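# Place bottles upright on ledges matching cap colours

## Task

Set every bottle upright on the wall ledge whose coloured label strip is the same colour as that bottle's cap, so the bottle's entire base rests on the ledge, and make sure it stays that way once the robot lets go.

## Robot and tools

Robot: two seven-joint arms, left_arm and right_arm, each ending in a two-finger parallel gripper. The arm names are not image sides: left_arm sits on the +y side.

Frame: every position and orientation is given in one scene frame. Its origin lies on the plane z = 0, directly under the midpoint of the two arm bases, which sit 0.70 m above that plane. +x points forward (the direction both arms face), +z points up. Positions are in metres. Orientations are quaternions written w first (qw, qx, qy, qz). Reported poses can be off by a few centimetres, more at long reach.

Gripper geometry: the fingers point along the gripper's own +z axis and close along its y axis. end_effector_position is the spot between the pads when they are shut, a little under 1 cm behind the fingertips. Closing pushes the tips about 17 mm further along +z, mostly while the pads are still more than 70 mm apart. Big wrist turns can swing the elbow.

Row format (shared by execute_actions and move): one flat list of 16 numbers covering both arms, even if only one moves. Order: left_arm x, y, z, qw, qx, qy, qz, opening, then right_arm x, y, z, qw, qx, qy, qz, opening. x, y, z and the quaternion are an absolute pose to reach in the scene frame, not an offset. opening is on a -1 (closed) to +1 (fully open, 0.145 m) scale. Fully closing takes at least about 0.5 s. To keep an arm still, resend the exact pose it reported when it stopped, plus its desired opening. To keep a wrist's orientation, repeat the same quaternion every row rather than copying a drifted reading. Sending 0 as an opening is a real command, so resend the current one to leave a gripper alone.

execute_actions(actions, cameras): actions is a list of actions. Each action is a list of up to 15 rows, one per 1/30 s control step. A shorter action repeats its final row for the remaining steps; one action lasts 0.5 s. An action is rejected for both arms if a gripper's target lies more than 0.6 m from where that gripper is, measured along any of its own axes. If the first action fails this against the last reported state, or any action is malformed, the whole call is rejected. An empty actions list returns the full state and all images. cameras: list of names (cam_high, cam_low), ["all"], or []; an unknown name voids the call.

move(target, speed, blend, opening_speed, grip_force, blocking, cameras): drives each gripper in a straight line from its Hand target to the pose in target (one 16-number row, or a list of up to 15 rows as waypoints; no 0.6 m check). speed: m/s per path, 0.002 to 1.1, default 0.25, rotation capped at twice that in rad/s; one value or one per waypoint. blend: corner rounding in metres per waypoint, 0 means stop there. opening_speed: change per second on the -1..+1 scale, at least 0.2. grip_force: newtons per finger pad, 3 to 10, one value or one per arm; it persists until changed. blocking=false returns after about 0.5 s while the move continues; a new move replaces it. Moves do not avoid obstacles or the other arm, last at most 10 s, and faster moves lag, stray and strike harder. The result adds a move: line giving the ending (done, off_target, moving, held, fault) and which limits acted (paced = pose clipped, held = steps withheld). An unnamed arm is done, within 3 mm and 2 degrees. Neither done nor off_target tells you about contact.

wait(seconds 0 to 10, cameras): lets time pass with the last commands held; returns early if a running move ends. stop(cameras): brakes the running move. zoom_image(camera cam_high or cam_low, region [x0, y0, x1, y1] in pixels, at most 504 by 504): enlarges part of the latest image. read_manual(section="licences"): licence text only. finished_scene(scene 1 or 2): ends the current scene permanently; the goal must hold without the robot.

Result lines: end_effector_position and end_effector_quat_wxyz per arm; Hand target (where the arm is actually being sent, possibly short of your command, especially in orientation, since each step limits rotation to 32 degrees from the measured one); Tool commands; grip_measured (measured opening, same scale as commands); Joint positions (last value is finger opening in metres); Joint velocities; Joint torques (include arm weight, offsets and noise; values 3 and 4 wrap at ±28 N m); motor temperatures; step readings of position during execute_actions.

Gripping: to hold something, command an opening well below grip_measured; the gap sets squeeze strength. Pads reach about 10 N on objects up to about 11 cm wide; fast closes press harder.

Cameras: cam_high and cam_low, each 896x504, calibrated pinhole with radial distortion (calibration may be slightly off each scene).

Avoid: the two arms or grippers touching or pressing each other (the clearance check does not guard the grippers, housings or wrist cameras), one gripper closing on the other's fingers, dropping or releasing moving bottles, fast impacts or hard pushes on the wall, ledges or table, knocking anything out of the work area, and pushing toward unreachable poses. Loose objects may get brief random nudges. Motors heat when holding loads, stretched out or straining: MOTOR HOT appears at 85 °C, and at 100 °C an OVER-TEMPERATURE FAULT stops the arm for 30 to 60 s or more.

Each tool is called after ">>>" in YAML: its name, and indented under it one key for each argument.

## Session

>>> execute_actions:
  actions: []

>>> zoom_image:
  camera: "cam_low"
  region: [330, 130, 630, 400]

>>> zoom_image:
  camera: "cam_high"
  region: [420, 190, 700, 430]

Scene clock: 0.00 s.
left_arm: end_effector_position=(+0.2239, +0.1828, +0.6144) grip_measured=+1.00 end_effector_quat_wxyz=(-0.319, +0.395, -0.515, +0.691) | right_arm: end_effector_position=(+0.4009, -0.1655, +0.3728) grip_measured=+1.00 end_effector_quat_wxyz=(+0.260, +0.265, +0.837, +0.401)
Joint positions: left_arm=[-1.106 0.942 0.535 2.339 -0.48 -0.199 -0.367 0.145] | right_arm=[0.583 0.619 -0.841 0.925 -1.182 -0.496 -0.047 0.145]
Joint velocities: within noise
Joint torques (N m): no reading
Motor temperatures (°C): left_arm=[20 21 22 20 21 23 21] | right_arm=[20 22 22 19 20 19 21]
Hand target: left_arm +0.2239, +0.1828, +0.6144; -0.319, +0.395, -0.515, +0.691 | right_arm +0.4009, -0.1655, +0.3728; +0.260, +0.265, +0.837, +0.401
Tool commands: left_gripper/opening=+1.0 right_gripper/opening=+1.0

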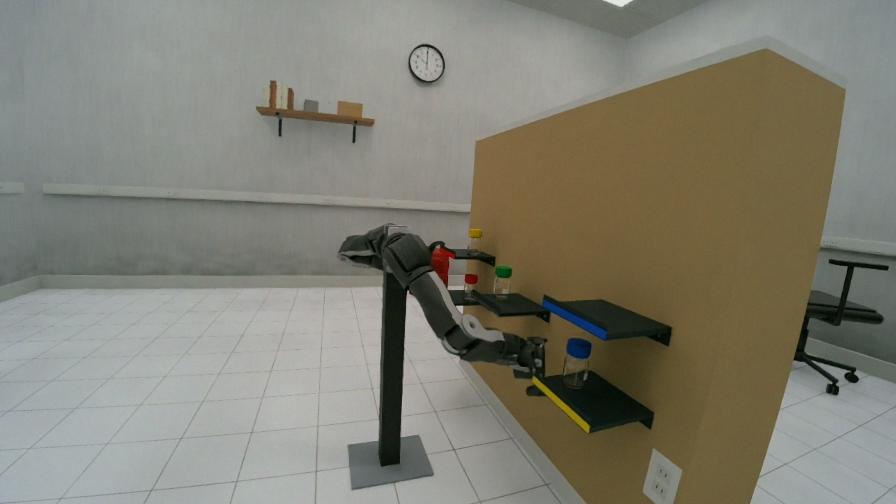

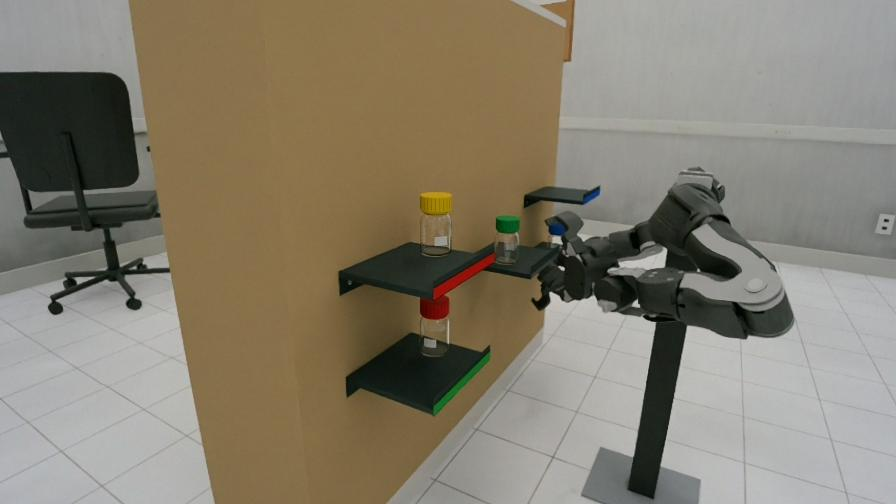

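Scaled by 1.680 from the camera's 896x504 image, which has a finer 1280x720 frame.

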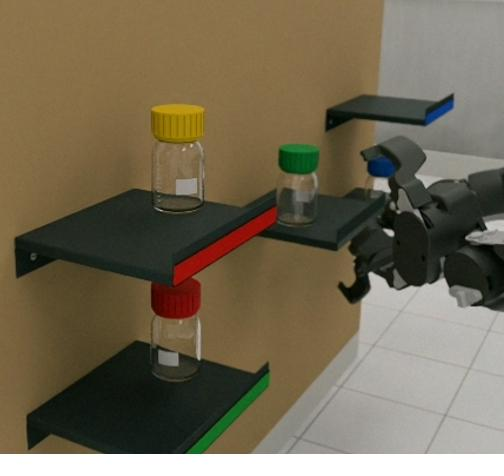

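Scaled by 1.800 from the camera's 896x504 image, which has a finer 1280x720 frame.

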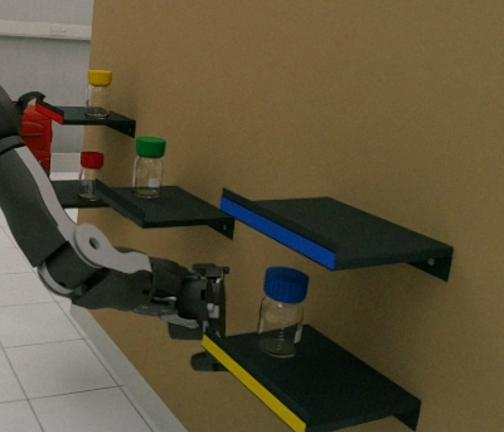

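>>> zoom_image:
  camera: "cam_low"
  region: [390, 180, 550, 300]

>>> zoom_image:
  camera: "cam_low"
  region: [370, 290, 500, 400]

>>> zoom_image:
  camera: "cam_high"
  region: [430, 210, 550, 320]

>>> zoom_image:
  camera: "cam_high"
  region: [520, 280, 680, 440]

Scaled by 3.150 from the camera's 896x504 image, which has a finer 1280x720 frame.

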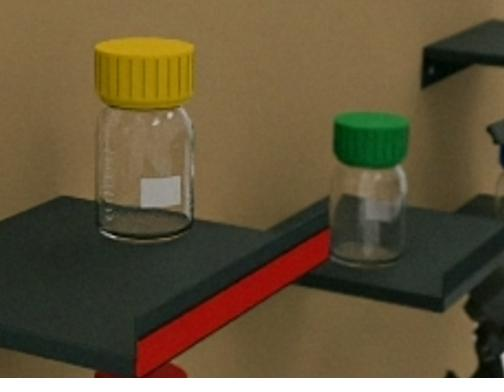

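Scaled by 3.877 from the camera's 896x504 image, which has a finer 1280x720 frame.

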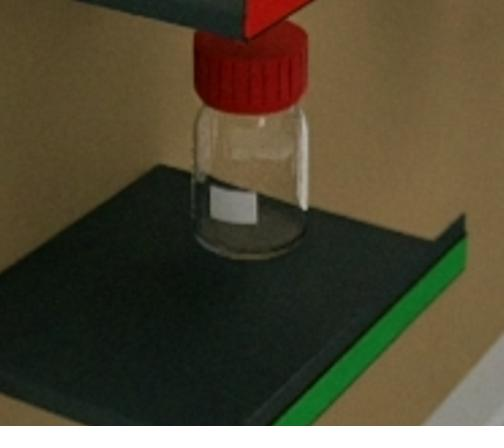

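Scaled by 4.200 from the camera's 896x504 image, which has a finer 1280x720 frame.

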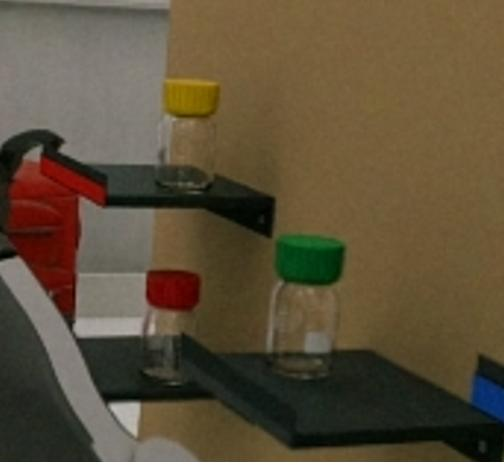

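Scaled by 3.150 from the camera's 896x504 image, which has a finer 1280x720 frame.

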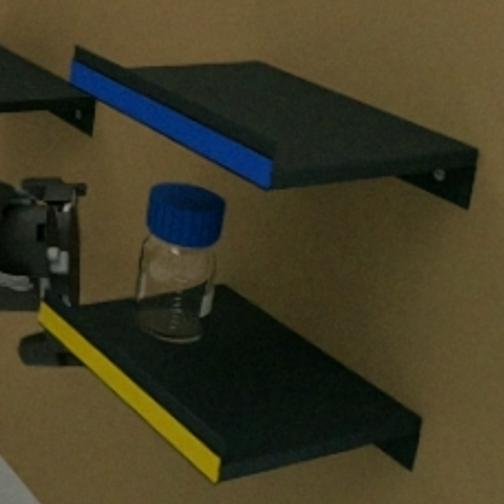

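>>> move:
  target:
    - [0.215, 0.25, 0.62, 0, 0.766, 0, 0.643, 0.3, 0.28, -0.16, 0.38, 0.26, 0.265, 0.837, 0.401, 1.0]
    - [0.225, 0.337, 0.69, 0, 0.766, 0, 0.643, 0.3, 0.23, -0.25, 0.44, 0, 0.766, 0, 0.643, 1.0]
  speed: [0.12, 0.2]
  blend: [0.03, 0]
  cameras: ["all"]

>>> zoom_image:
  camera: "cam_low"
  region: [470, 160, 670, 320]

>>> zoom_image:
  camera: "cam_high"
  region: [420, 200, 640, 420]

Scene clock: 118.70 s.
left_arm: end_effector_position=(+0.2219, +0.3126, +0.6696) grip_measured=+0.30 end_effector_quat_wxyz=(-0.002, +0.765, +0.002, +0.644) | right_arm: end_effector_position=(+0.2436, -0.2235, +0.4206) grip_measured=+1.00 end_effector_quat_wxyz=(+0.091, +0.698, +0.299, +0.644)
Joint positions: left_arm=[-1.41 0.787 1.513 2.343 1.528 0.292 0.005 0.098] | right_arm=[-0.481 0.99 -0.439 1.696 0.141 -0.401 -0.464 0.145]
Joint torques (N m): left_arm=[-0.86 1.57 2.78 0.34 0.19 -0.53 0.23] | right_arm=[0.94 4.07 3 3.21 0.1 -0.46 -0.42]
Hand target: left_arm +0.2221, +0.3117, +0.6696; +0.000, +0.766, +0.000, +0.643 | right_arm +0.2446, -0.2239, +0.4226; +0.092, +0.697, +0.295, +0.648
Off the commanded pose: left_arm 0.032 m, 0 deg | right_arm 0.036 m, 37 deg.
joint sent to its limit (left arm) — joint 1 (shoulder pitch), lower limit.
move: off_target (left_arm, right_arm; path cut at 10 s); path passed 1 of 2 targets

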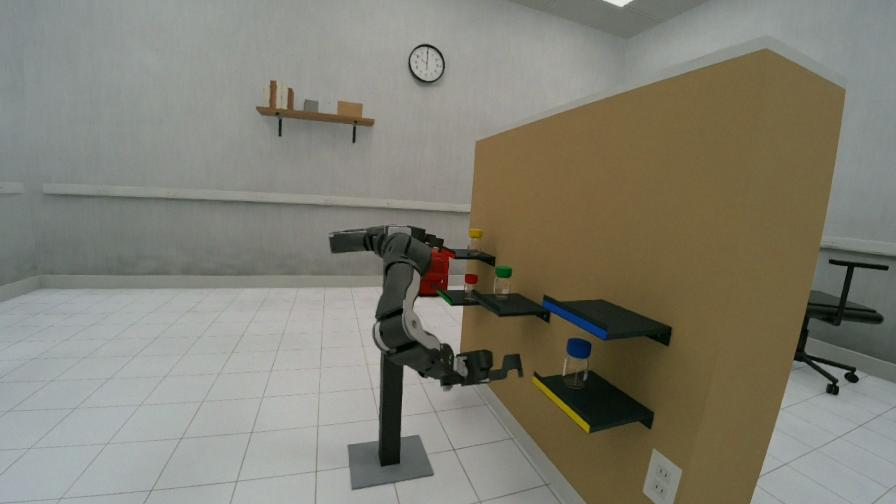

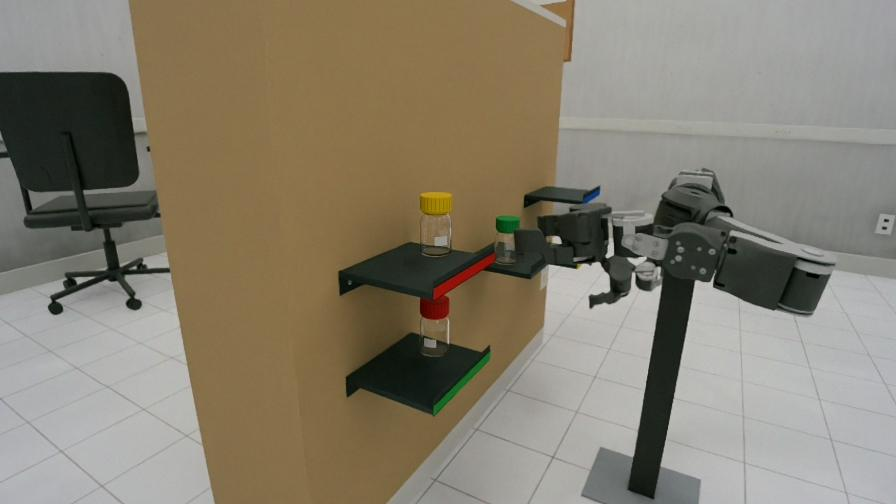

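Scaled by 2.520 from the camera's 896x504 image, which has a finer 1280x720 frame.

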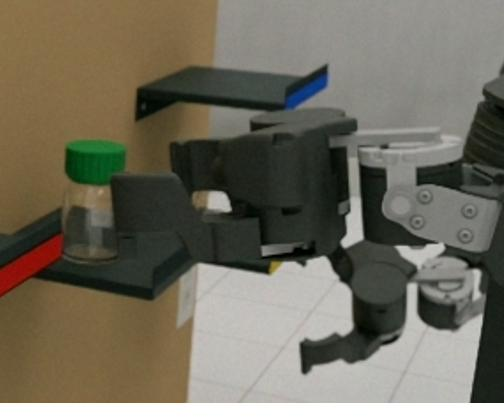

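Scaled by 2.291 from the camera's 896x504 image, which has a finer 1280x720 frame.

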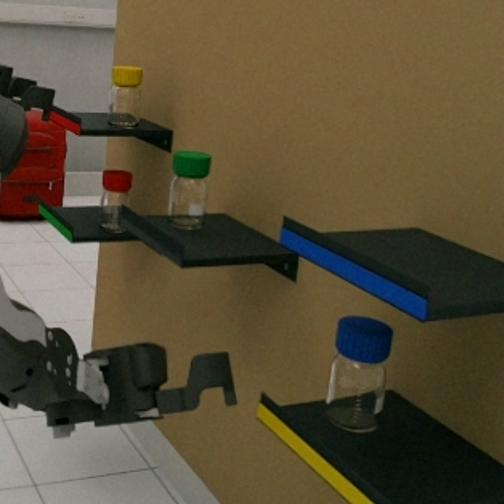

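>>> move:
  target: [0.25, 0.339, 0.692, 0, 0.766, 0, 0.643, 0.3, 0.24, -0.345, 0.49, 0, 0.766, 0, 0.643, 0.3]
  speed: 0.2
  opening_speed: 1.0
  cameras: ["all"]

>>> zoom_image:
  camera: "cam_low"
  region: [410, 180, 570, 300]

>>> zoom_image:
  camera: "cam_high"
  region: [480, 310, 640, 430]

>>> zoom_image:
  camera: "cam_high"
  region: [420, 220, 500, 310]

>>> zoom_image:
  camera: "cam_low"
  region: [500, 180, 660, 300]

Scene clock: 134.00 s.
left_arm: end_effector_position=(+0.2500, +0.3396, +0.6917) grip_measured=+0.30 end_effector_quat_wxyz=(-0.001, +0.766, +0.002, +0.643) | right_arm: end_effector_position=(+0.2394, -0.3451, +0.4896) grip_measured=+0.30 end_effector_quat_wxyz=(+0.001, +0.766, -0.001, +0.643)
Joint positions: left_arm=[-1.32 0.974 1.573 2.152 1.568 0.425 0.013 0.098] | right_arm=[-1.311 1.272 0.415 1.786 1.226 -0.678 -0.116 0.098]
Joint torques (N m): left_arm=[0.7 2.1 3.1 0.18 0.1 -0.53 0.23] | right_arm=[0.54 2.18 4.1 1.28 0.09 -0.31 0.17]
Hand target: left_arm +0.2500, +0.3390, +0.6919; +0.000, +0.766, +0.000, +0.643 | right_arm +0.2400, -0.3450, +0.4900; +0.000, +0.766, +0.000, +0.643
Off the commanded pose: left_arm 0.001 m, 0 deg | right_arm 0.001 m, 0 deg.
joint sent to its limit (left arm) — joint 3 (upper arm roll), upper limit. The joint targets still meet the commanded pose.
joint sent to its limit (right arm) — joint 1 (shoulder pitch), lower limit. The joint targets still meet the commanded pose.
move: done

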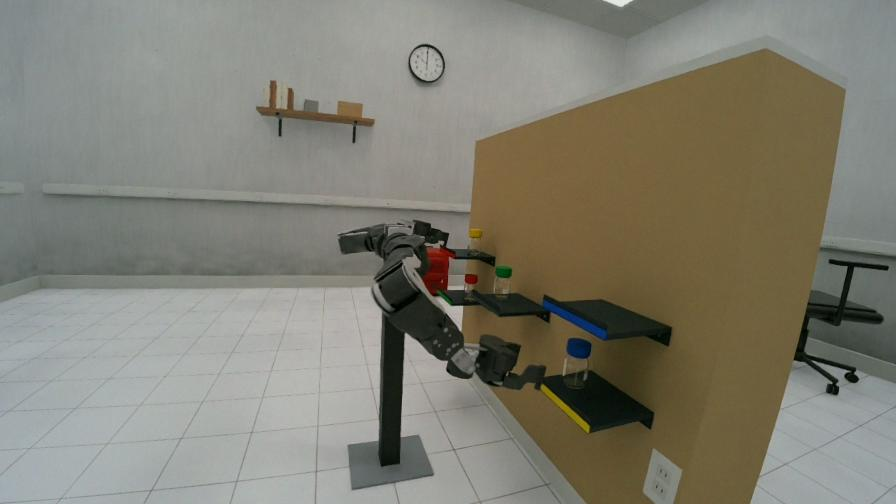

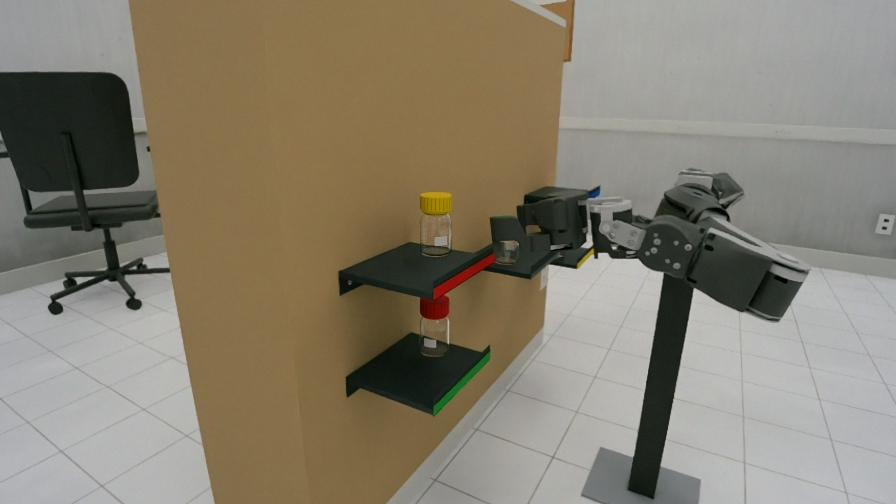

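Scaled by 3.150 from the camera's 896x504 image, which has a finer 1280x720 frame.

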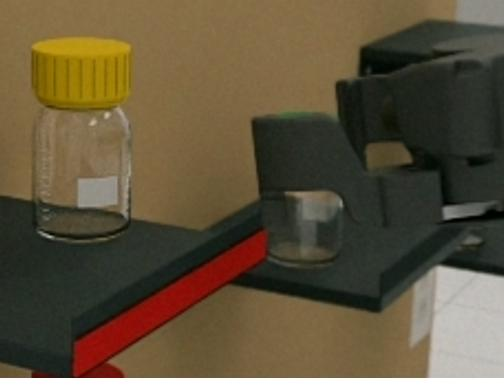

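Scaled by 3.150 from the camera's 896x504 image, which has a finer 1280x720 frame.

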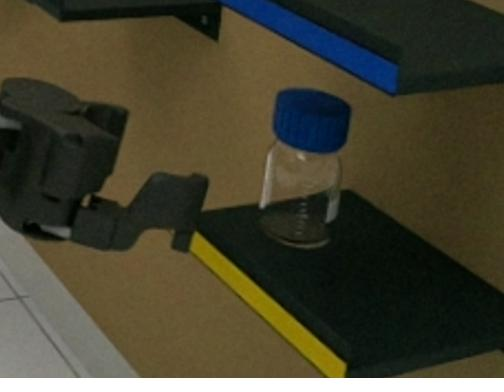

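Scaled by 5.600 from the camera's 896x504 image, which has a finer 1280x720 frame.

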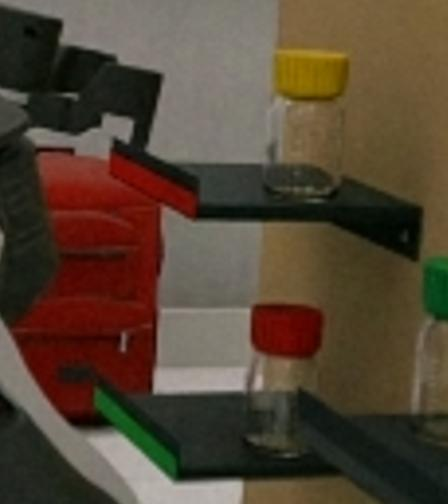

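Scaled by 3.150 from the camera's 896x504 image, which has a finer 1280x720 frame.

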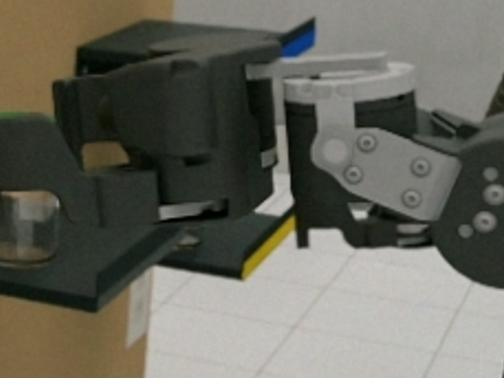

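>>> move:
  target: [0.388, 0.336, 0.69, 0, 0.766, 0, 0.643, 0.3, 0.24, -0.345, 0.49, 0, 0.766, 0, 0.643, 0.3]
  speed: 0.08
  cameras: ["all"]

>>> zoom_image:
  camera: "cam_low"
  region: [390, 180, 550, 300]

>>> zoom_image:
  camera: "cam_high"
  region: [420, 220, 500, 310]

>>> zoom_image:
  camera: "cam_low"
  region: [510, 180, 630, 290]

Scene clock: 181.97 s.
left_arm: end_effector_position=(+0.3886, +0.3345, +0.6915) grip_measured=+0.30 end_effector_quat_wxyz=(-0.006, +0.761, -0.017, +0.648) | right_arm: end_effector_position=(+0.2394, -0.3451, +0.4896) grip_measured=+0.30 end_effector_quat_wxyz=(+0.001, +0.766, -0.001, +0.643)
Joint positions: left_arm=[-1.407 1.642 1.495 1.669 1.585 0.249 -0.153 0.098] | right_arm=[-1.311 1.272 0.415 1.786 1.226 -0.678 -0.116 0.098]
Joint torques (N m): left_arm=[4.97 0.94 3.69 0.23 0.11 -0.52 -0.06] | right_arm=[0.65 2.1 4.1 1.26 0.1 -0.32 0.16]
Hand target: left_arm +0.3880, +0.3361, +0.6899; -0.008, +0.763, -0.014, +0.646 | right_arm +0.2400, -0.3450, +0.4900; +0.000, +0.766, +0.000, +0.643
Off the commanded pose: left_arm 0.002 m, 2 deg | right_arm 0.001 m, 0 deg.
joint sent to its limit (left arm) — joint 1 (shoulder pitch), lower limit; joint 5 (forearm roll), upper limit. The joint targets still meet the commanded pose.
joint sent to its limit (right arm) — joint 1 (shoulder pitch), lower limit. The joint targets still meet the commanded pose.
move: done

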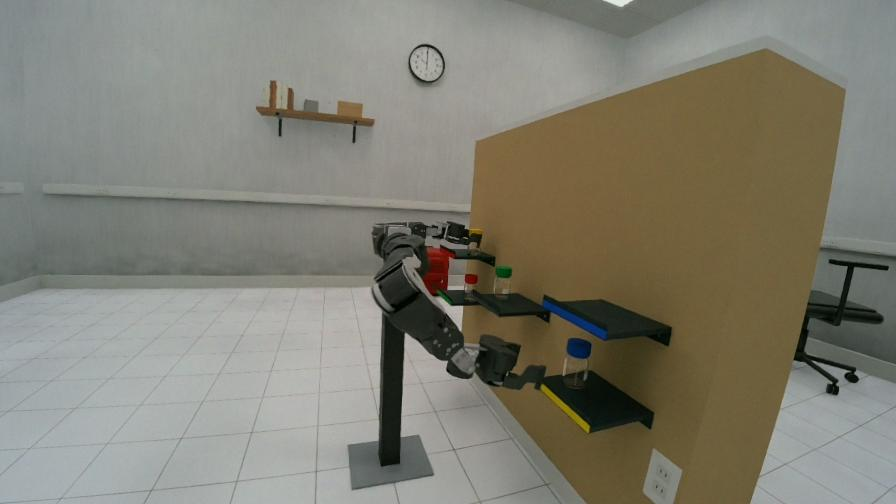

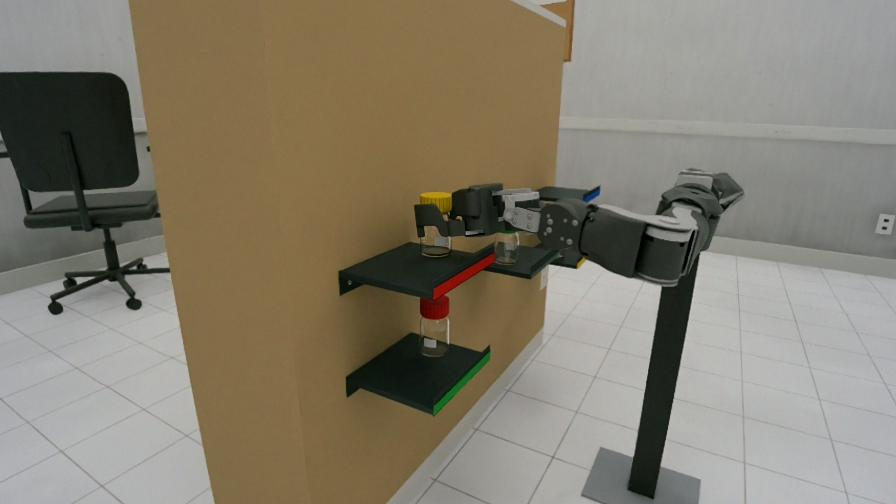

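Scaled by 3.150 from the camera's 896x504 image, which has a finer 1280x720 frame.

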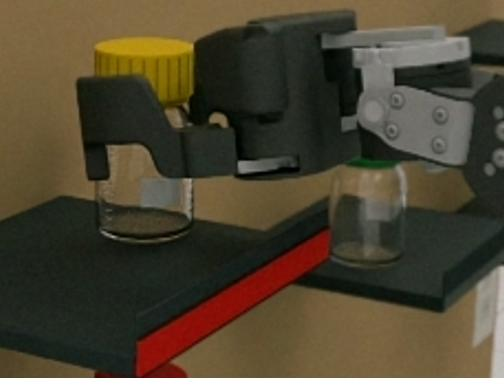

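Scaled by 5.600 from the camera's 896x504 image, which has a finer 1280x720 frame.

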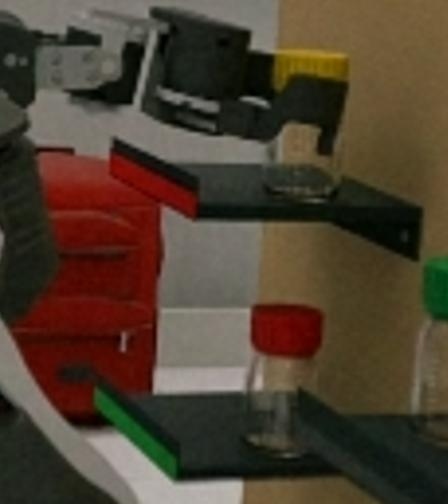

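Scaled by 4.200 from the camera's 896x504 image, which has a finer 1280x720 frame.

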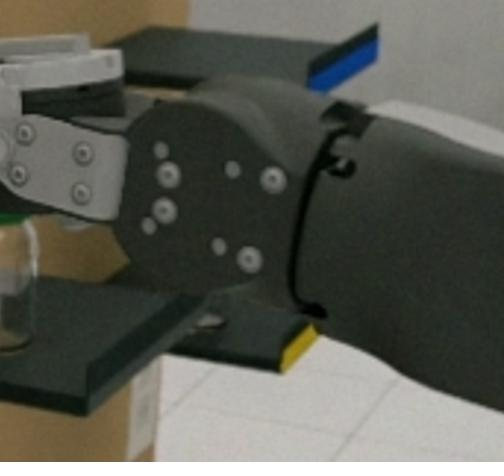

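>>> move:
  target: [0.388, 0.336, 0.69, 0, 0.766, 0, 0.643, -0.7, 0.24, -0.345, 0.49, 0, 0.766, 0, 0.643, 0.3]
  speed: 0.06
  opening_speed: 0.8
  grip_force: [5, 5]

>>> move:
  target:
    - [0.388, 0.336, 0.73, 0, 0.766, 0, 0.643, -0.7, 0.24, -0.345, 0.49, 0, 0.766, 0, 0.643, 0.3]
    - [0.25, 0.336, 0.735, 0, 0.766, 0, 0.643, -0.7, 0.24, -0.345, 0.49, 0, 0.766, 0, 0.643, 0.3]
    - [0.24, 0.332, 0.58, 0, 0.766, 0, 0.643, -0.7, 0.24, -0.345, 0.49, 0, 0.766, 0, 0.643, 0.3]
  speed: [0.06, 0.12, 0.15]
  blend: [0.006, 0.03, 0]
  grip_force: [9, 5]
  cameras: ["all"]

>>> zoom_image:
  camera: "cam_low"
  region: [500, 180, 660, 300]

Scene clock: 210.23 s.
left_arm: end_effector_position=(+0.3885, +0.3347, +0.6915) grip_measured=-0.23 end_effector_quat_wxyz=(-0.006, +0.761, -0.017, +0.648) | right_arm: end_effector_position=(+0.2394, -0.3451, +0.4896) grip_measured=+0.30 end_effector_quat_wxyz=(+0.001, +0.766, -0.001, +0.643)
Joint positions: left_arm=[-1.407 1.642 1.495 1.669 1.585 0.249 -0.153 0.058] | right_arm=[-1.311 1.272 0.415 1.786 1.226 -0.678 -0.116 0.098]
Joint torques (N m): left_arm=[4.97 0.96 3.7 0.21 0.11 -0.55 -0.05] | right_arm=[0.49 2.1 4.12 1.24 0.11 -0.32 0.18]
Hand target: left_arm +0.3880, +0.3362, +0.6900; -0.008, +0.763, -0.014, +0.646 | right_arm +0.2400, -0.3450, +0.4900; +0.000, +0.766, +0.000, +0.643
Off the commanded pose: left_arm 0.002 m, 2 deg | right_arm 0.001 m, 0 deg.
joint sent to its limit (left arm) — joint 1 (shoulder pitch), lower limit; joint 5 (forearm roll), upper limit. The joint targets still meet the commanded pose.
joint sent to its limit (right arm) — joint 1 (shoulder pitch), lower limit. The joint targets still meet the commanded pose.
grip_force (N): 5, 5
move: done

Scene clock: 213.50 s.
left_arm: end_effector_position=(+0.2398, +0.3320, +0.5784) grip_measured=-0.24 end_effector_quat_wxyz=(-0.001, +0.769, +0.001, +0.639) | right_arm: end_effector_position=(+0.2394, -0.3451, +0.4896) grip_measured=+0.30 end_effector_quat_wxyz=(+0.001, +0.766, -0.001, +0.643)
Joint positions: left_arm=[-0.931 0.713 0.877 2.115 1.021 0.234 0.162 0.058] | right_arm=[-1.311 1.272 0.415 1.786 1.226 -0.678 -0.116 0.098]
Joint torques (N m): left_arm=[0.59 3.18 2.44 2.78 0.19 -0.91 0.23] | right_arm=[0.57 2.1 4.1 1.32 0.1 -0.31 0.2]
Hand target: left_arm +0.2400, +0.3319, +0.5801; +0.000, +0.766, +0.000, +0.643 | right_arm +0.2400, -0.3450, +0.4900; +0.000, +0.766, +0.000, +0.643
Off the commanded pose: left_arm 0.002 m, 1 deg | right_arm 0.001 m, 0 deg.
joint sent to its limit (right arm) — joint 1 (shoulder pitch), lower limit. The joint targets still meet the commanded pose.
grip_force (N): 9, 5
move: done

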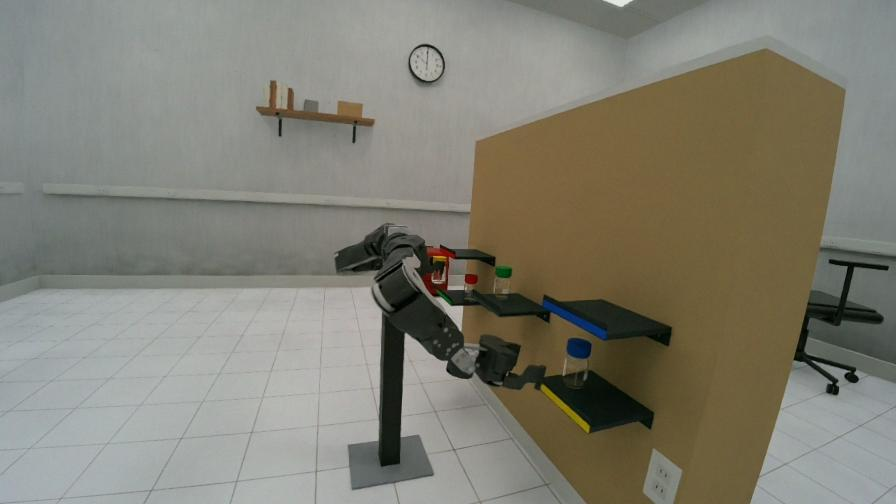

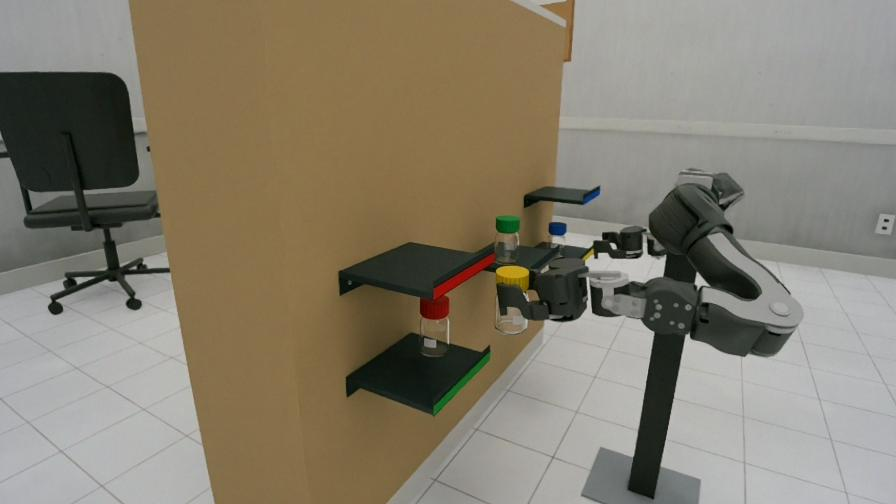

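Scaled by 3.150 from the camera's 896x504 image, which has a finer 1280x720 frame.

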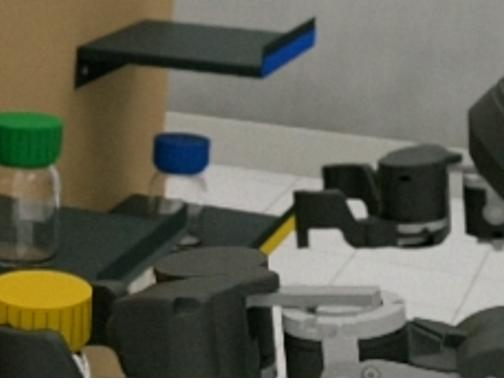

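>>> move:
  target:
    - [0.25, 0.25, 0.525, 0, 0.766, 0, 0.643, -0.7, 0.24, -0.345, 0.49, 0, 0.766, 0, 0.643, 0.3]
    - [0.335, 0.2, 0.57, 0, 0.766, 0, 0.643, -0.7, 0.24, -0.345, 0.49, 0, 0.766, 0, 0.643, 0.3]
    - [0.345, 0.185, 0.725, 0, 0.766, 0, 0.643, -0.7, 0.28, -0.349, 0.49, 0, 0.766, 0, 0.643, 0.3]
    - [0.36, 0.05, 0.73, 0.0419, 0.7647, -0.05, 0.6418, -0.7, 0.325, -0.353, 0.49, 0, 0.766, 0, 0.643, 0.3]
    - [0.383, -0.062, 0.725, 0.0839, 0.7594, -0.1, 0.6375, -0.7, 0.37, -0.356, 0.49, 0, 0.766, 0, 0.643, 0.3]
  speed: [0.15, 0.15, 0.13, 0.13, 0.1]
  blend: [0.03, 0.03, 0.03, 0.03, 0]
  cameras: ["all"]

>>> zoom_image:
  camera: "cam_low"
  region: [470, 140, 630, 280]

>>> zoom_image:
  camera: "cam_high"
  region: [450, 200, 570, 320]

>>> zoom_image:
  camera: "cam_high"
  region: [510, 310, 650, 420]

Scene clock: 259.70 s.
left_arm: end_effector_position=(+0.3826, -0.0623, +0.7233) grip_measured=-0.24 end_effector_quat_wxyz=(+0.084, +0.762, -0.101, +0.635) | right_arm: end_effector_position=(+0.3696, -0.3559, +0.4915) grip_measured=+0.30 end_effector_quat_wxyz=(+0.100, +0.818, +0.123, +0.553)
Joint positions: left_arm=[1.227 -0.014 -0.923 1.674 1.439 0.705 -1.326 0.058] | right_arm=[-1.311 1.963 0.408 1.437 1.559 -0.461 -0.226 0.098]
Joint torques (N m): left_arm=[9.75 -0.78 2.26 1.78 -0.51 -0.36 0.19] | right_arm=[4.39 1.62 3.73 -0.64 0.11 -0.25 0.03]
Hand target: left_arm +0.3830, -0.0620, +0.7249; +0.084, +0.759, -0.100, +0.637 | right_arm +0.3694, -0.3558, +0.4907; +0.099, +0.819, +0.123, +0.552
Off the commanded pose: left_arm 0.002 m, 0 deg | right_arm 0.002 m, 22 deg.
joint sent to its limit (right arm) — joint 1 (shoulder pitch), lower limit; joint 5 (forearm roll), upper limit. The joint targets are off in orientation, not in position.
grip_force (N): 9, 5
move: off_target (right_arm)

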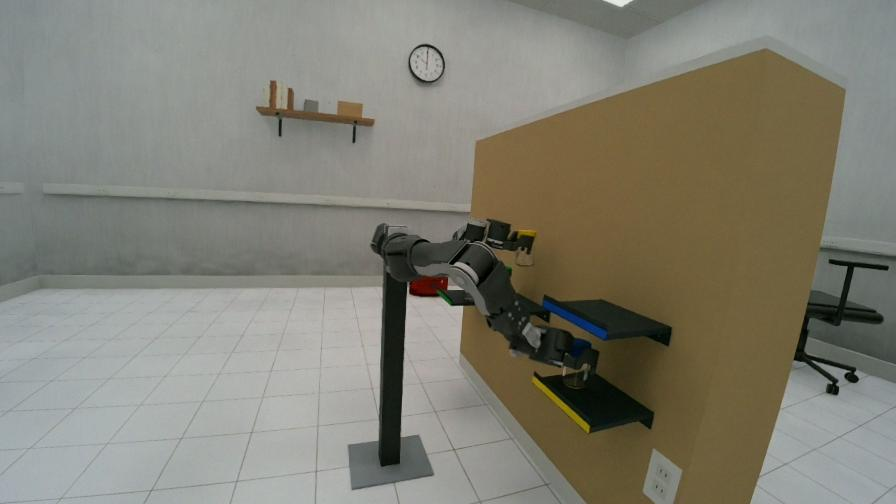

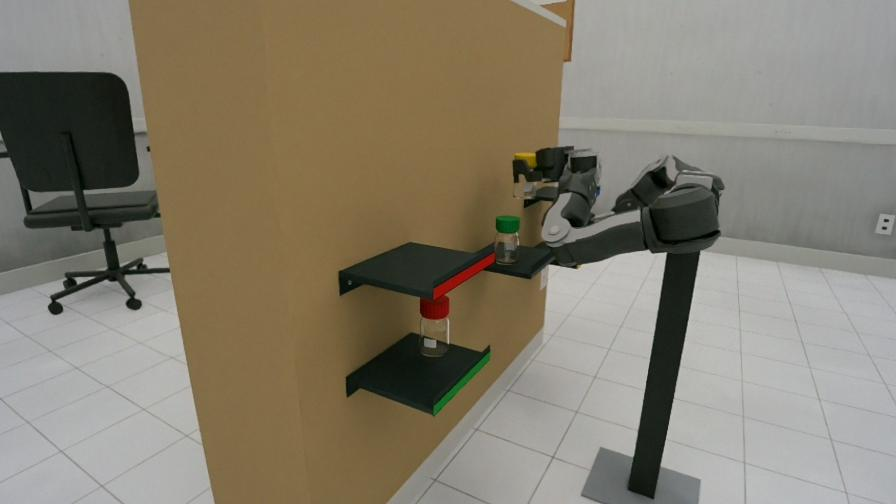

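Scaled by 3.150 from the camera's 896x504 image, which has a finer 1280x720 frame.

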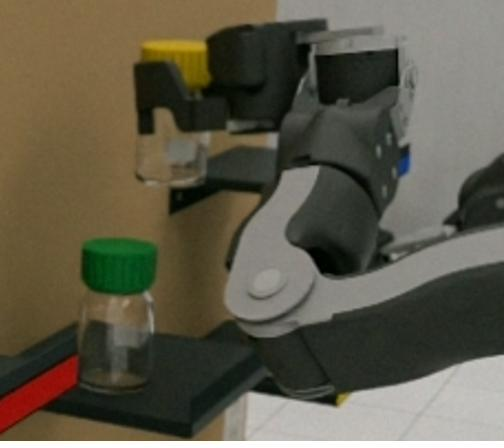

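Scaled by 4.200 from the camera's 896x504 image, which has a finer 1280x720 frame.

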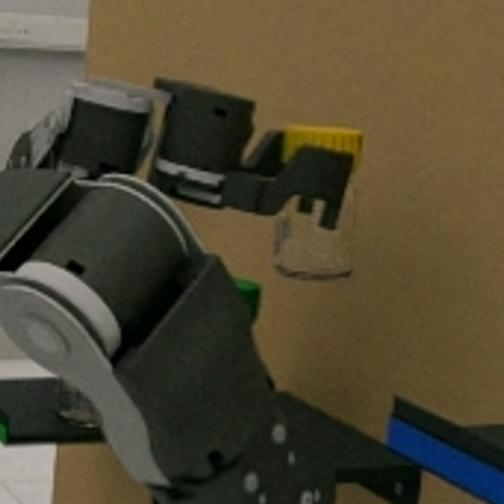

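Scaled by 3.600 from the camera's 896x504 image, which has a finer 1280x720 frame.

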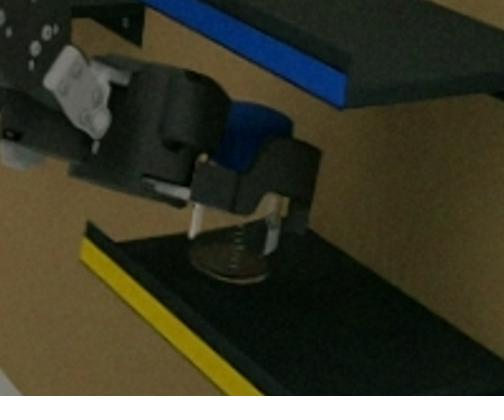

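>>> move:
  target:
    - [0.383, -0.062, 0.68, 0.0839, 0.7594, -0.1, 0.6375, -0.7, 0.325, -0.353, 0.49, 0, 0.766, 0, 0.643, 0.3]
    - [0.383, -0.062, 0.635, 0.0839, 0.7594, -0.1, 0.6375, -0.7, 0.28, -0.349, 0.49, 0, 0.766, 0, 0.643, 0.3]
    - [0.383, -0.062, 0.602, 0.0839, 0.7594, -0.1, 0.6375, -0.7, 0.24, -0.345, 0.48, 0, 0.766, 0, 0.643, 0.3]
  speed: [0.08, 0.08, 0.06]
  blend: [0.01, 0.01, 0]
  cameras: ["all"]

>>> zoom_image:
  camera: "cam_low"
  region: [470, 170, 590, 280]

>>> zoom_image:
  camera: "cam_high"
  region: [450, 230, 570, 330]

Scene clock: 298.60 s.
left_arm: end_effector_position=(+0.3825, -0.0620, +0.6020) grip_measured=-0.24 end_effector_quat_wxyz=(+0.084, +0.761, -0.100, +0.635) | right_arm: end_effector_position=(+0.2396, -0.3462, +0.4795) grip_measured=+0.30 end_effector_quat_wxyz=(+0.002, +0.767, -0.002, +0.642)
Joint positions: left_arm=[0.983 0.134 -1.23 1.663 1.162 0.34 -1.137 0.058] | right_arm=[-1.302 1.366 0.309 1.746 1.266 -0.783 -0.16 0.098]
Joint torques (N m): left_arm=[8.58 -1.17 2.13 2.61 -0.57 -0.53 0.23] | right_arm=[1.2 2.31 2.63 1.35 -0.06 -0.49 0.1]
Motor temperatures (°C): left_arm=[26 21 25 21 22 24 21] | right_arm=[22 23 24 19 20 20 21]
Hand target: left_arm +0.3830, -0.0620, +0.6020; +0.084, +0.759, -0.100, +0.637 | right_arm +0.2400, -0.3450, +0.4799; +0.000, +0.766, +0.000, +0.643
Off the commanded pose: left_arm 0.000 m, 0 deg | right_arm 0.001 m, 0 deg.
joint sent to its limit (right arm) — joint 6 (wrist pitch), lower limit. The joint targets still meet the commanded pose.
grip_force (N): 9, 5
move: done

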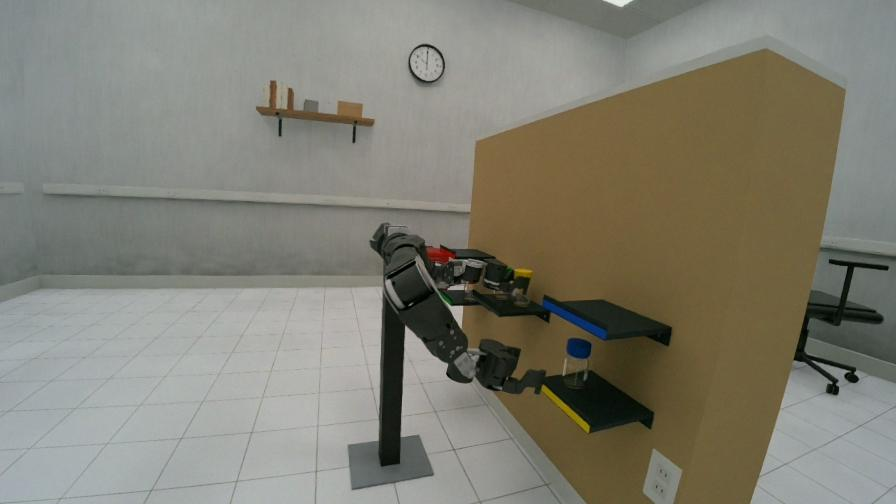

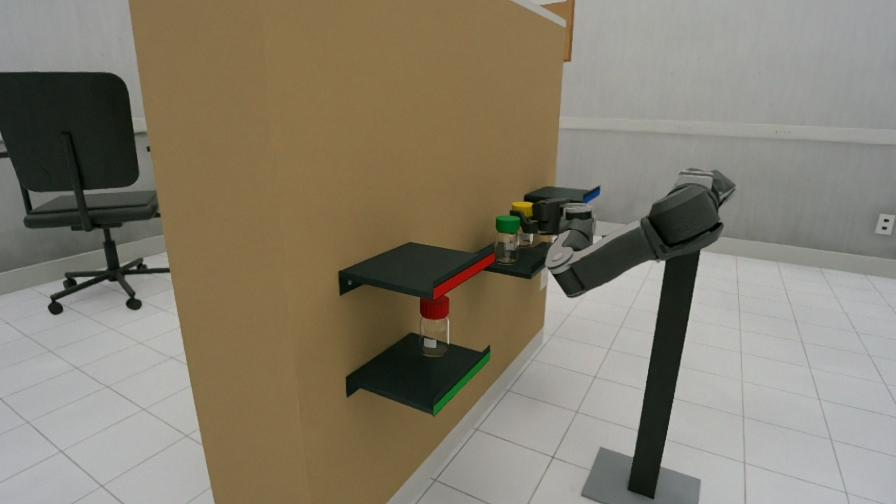

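Scaled by 4.200 from the camera's 896x504 image, which has a finer 1280x720 frame.

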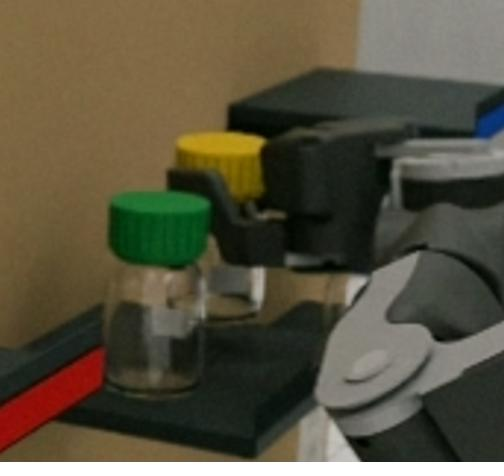

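Scaled by 4.200 from the camera's 896x504 image, which has a finer 1280x720 frame.

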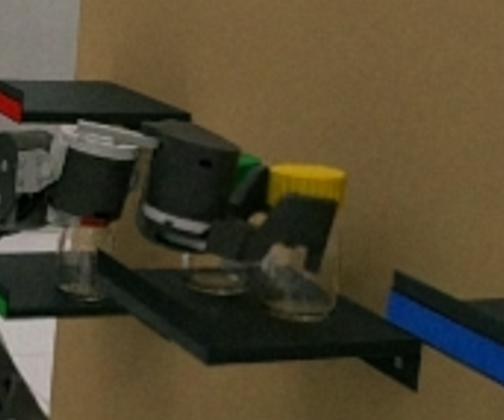

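>>> move:
  target:
    - [0.383, -0.062, 0.592, 0.0839, 0.7594, -0.1, 0.6375, -0.7, 0.24, -0.345, 0.48, 0, 0.766, 0, 0.643, 0.3]
    - [0.383, -0.062, 0.588, 0.0839, 0.7594, -0.1, 0.6375, -0.7, 0.24, -0.345, 0.48, 0, 0.766, 0, 0.643, 0.3]
  speed: [0.04, 0.015]
  blend: [0.002, 0]

Scene clock: 305.93 s.
left_arm: end_effector_position=(+0.3828, -0.0622, +0.5901) grip_measured=-0.24 end_effector_quat_wxyz=(+0.084, +0.759, -0.099, +0.637) | right_arm: end_effector_position=(+0.2396, -0.3462, +0.4795) grip_measured=+0.30 end_effector_quat_wxyz=(+0.002, +0.767, -0.002, +0.642)
Joint positions: left_arm=[0.966 0.143 -1.265 1.642 1.135 0.291 -1.119 0.058] | right_arm=[-1.302 1.366 0.309 1.746 1.266 -0.783 -0.16 0.098]
Joint torques (N m): left_arm=[7.85 -1.04 1.89 2.41 -0.5 -0.55 0.24] | right_arm=[1.31 2.2 2.73 1.4 -0.03 -0.49 0.12]
Hand target: left_arm +0.3830, -0.0620, +0.5880; +0.084, +0.759, -0.100, +0.637 | right_arm +0.2400, -0.3450, +0.4799; +0.000, +0.766, +0.000, +0.643
Off the commanded pose: left_arm 0.002 m, 0 deg | right_arm 0.001 m, 0 deg.
joint sent to its limit (right arm) — joint 6 (wrist pitch), lower limit. The joint targets still meet the commanded pose.
grip_force (N): 9, 5
move: done

>>> move:
  target: [0.383, -0.062, 0.5895, 0.0839, 0.7594, -0.1, 0.6375, 0.1, 0.24, -0.345, 0.48, 0, 0.766, 0, 0.643, 0.3]
  speed: 0.02
  opening_speed: 0.6

>>> move:
  target:
    - [0.31, -0.0425, 0.595, 0.0839, 0.7594, -0.1, 0.6375, 0.1, 0.25, -0.28, 0.43, 0, 0.766, 0, 0.643, 0.3]
    - [0.312, 0.09, 0.60, 0, 0.766, 0, 0.643, 0.1, 0.30, -0.22, 0.45, 0, 0.766, 0, 0.643, 0.3]
    - [0.335, 0.2, 0.585, 0, 0.766, 0, 0.643, 0.1, 0.335, -0.2, 0.52, 0, 0.766, 0, 0.643, 0.3]
    - [0.325, 0.235, 0.515, 0, 0.766, 0, 0.643, 0.1, 0.335, -0.195, 0.605, 0, 0.766, 0, 0.643, 0.3]
  speed: [0.08, 0.12, 0.12, 0.1]
  blend: [0.015, 0.03, 0.03, 0]
  cameras: ["all"]

>>> zoom_image:
  camera: "cam_low"
  region: [360, 180, 600, 400]

>>> zoom_image:
  camera: "cam_high"
  region: [430, 230, 610, 400]

Scene clock: 339.57 s.
left_arm: end_effector_position=(+0.3828, -0.0622, +0.5902) grip_measured=+0.10 end_effector_quat_wxyz=(+0.084, +0.759, -0.099, +0.638) | right_arm: end_effector_position=(+0.2396, -0.3462, +0.4795) grip_measured=+0.30 end_effector_quat_wxyz=(+0.002, +0.767, -0.002, +0.642)
Joint positions: left_arm=[0.966 0.143 -1.265 1.642 1.135 0.291 -1.118 0.083] | right_arm=[-1.302 1.366 0.309 1.746 1.266 -0.783 -0.16 0.098]
Joint torques (N m): left_arm=[8.48 -1.2 2.47 2.89 -0.36 -0.37 0.16] | right_arm=[1.31 2.18 2.69 1.37 -0.04 -0.47 0.11]
Hand target: left_arm +0.3830, -0.0620, +0.5895; +0.084, +0.759, -0.100, +0.637 | right_arm +0.2400, -0.3450, +0.4799; +0.000, +0.766, +0.000, +0.643
Off the commanded pose: left_arm 0.001 m, 0 deg | right_arm 0.001 m, 0 deg.
joint sent to its limit (right arm) — joint 6 (wrist pitch), lower limit. The joint targets still meet the commanded pose.
grip_force (N): 9, 5
move: done

Scene clock: 343.90 s.
left_arm: end_effector_position=(+0.3252, +0.2369, +0.5163) grip_measured=+0.10 end_effector_quat_wxyz=(-0.004, +0.765, +0.001, +0.644) | right_arm: end_effector_position=(+0.3351, -0.1938, +0.6061) grip_measured=+0.30 end_effector_quat_wxyz=(-0.003, +0.764, +0.001, +0.645)
Joint positions: left_arm=[0.408 1.303 -1.096 1.983 1.142 -0.343 -0.702 0.083] | right_arm=[0.174 0.975 -0.32 2.24 1.161 0.394 -0.78 0.098]
Joint torques (N m): left_arm=[4.26 3.73 2.14 2.36 -0.23 -0.6 0.23] | right_arm=[3.15 4.1 3.3 2.29 -0.22 -0.19 -0.16]
Hand target: left_arm +0.3250, +0.2350, +0.5151; +0.000, +0.766, +0.000, +0.643 | right_arm +0.3350, -0.1950, +0.6050; +0.000, +0.766, +0.000, +0.643
Off the commanded pose: left_arm 0.002 m, 0 deg | right_arm 0.002 m, 0 deg.
grip_force (N): 9, 5
move: done

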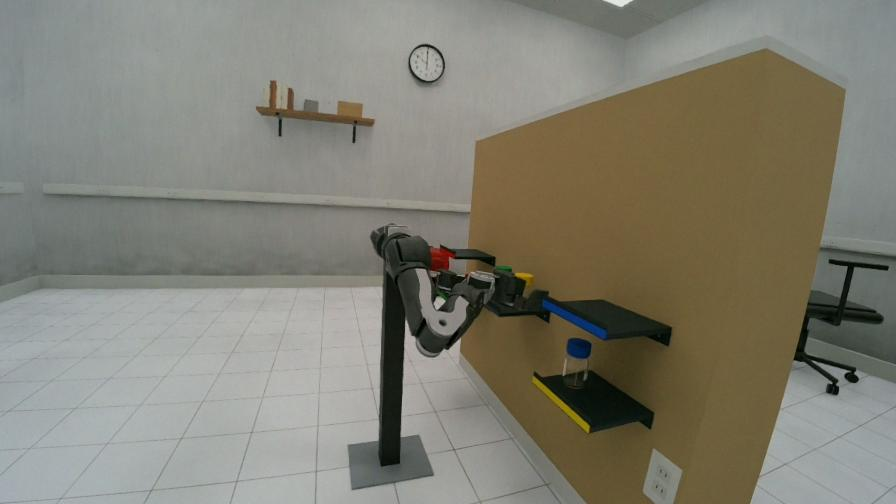

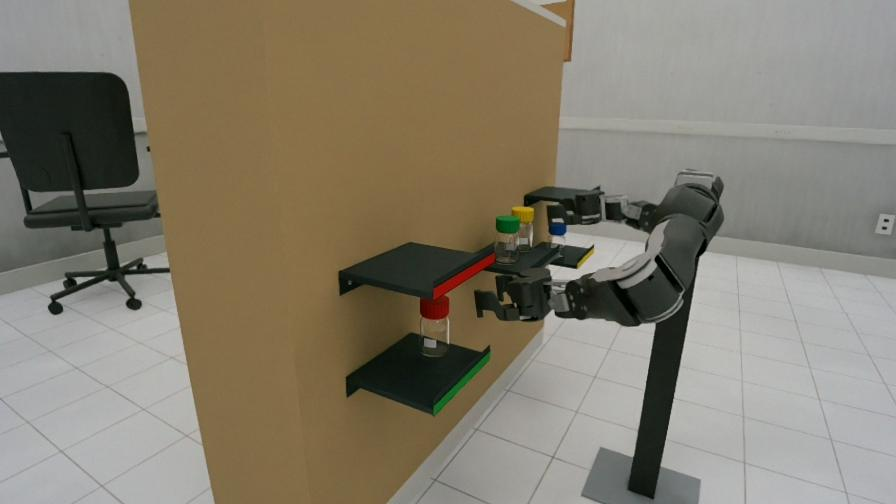

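Scaled by 2.100 from the camera's 896x504 image, which has a finer 1280x720 frame.

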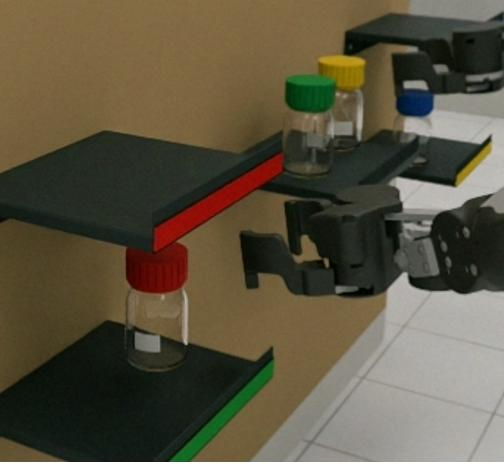

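Scaled by 2.800 from the camera's 896x504 image, which has a finer 1280x720 frame.

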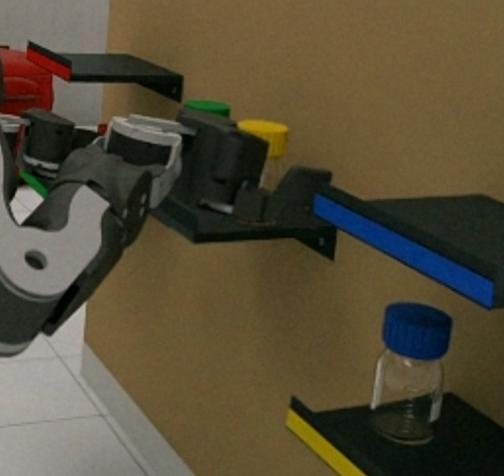

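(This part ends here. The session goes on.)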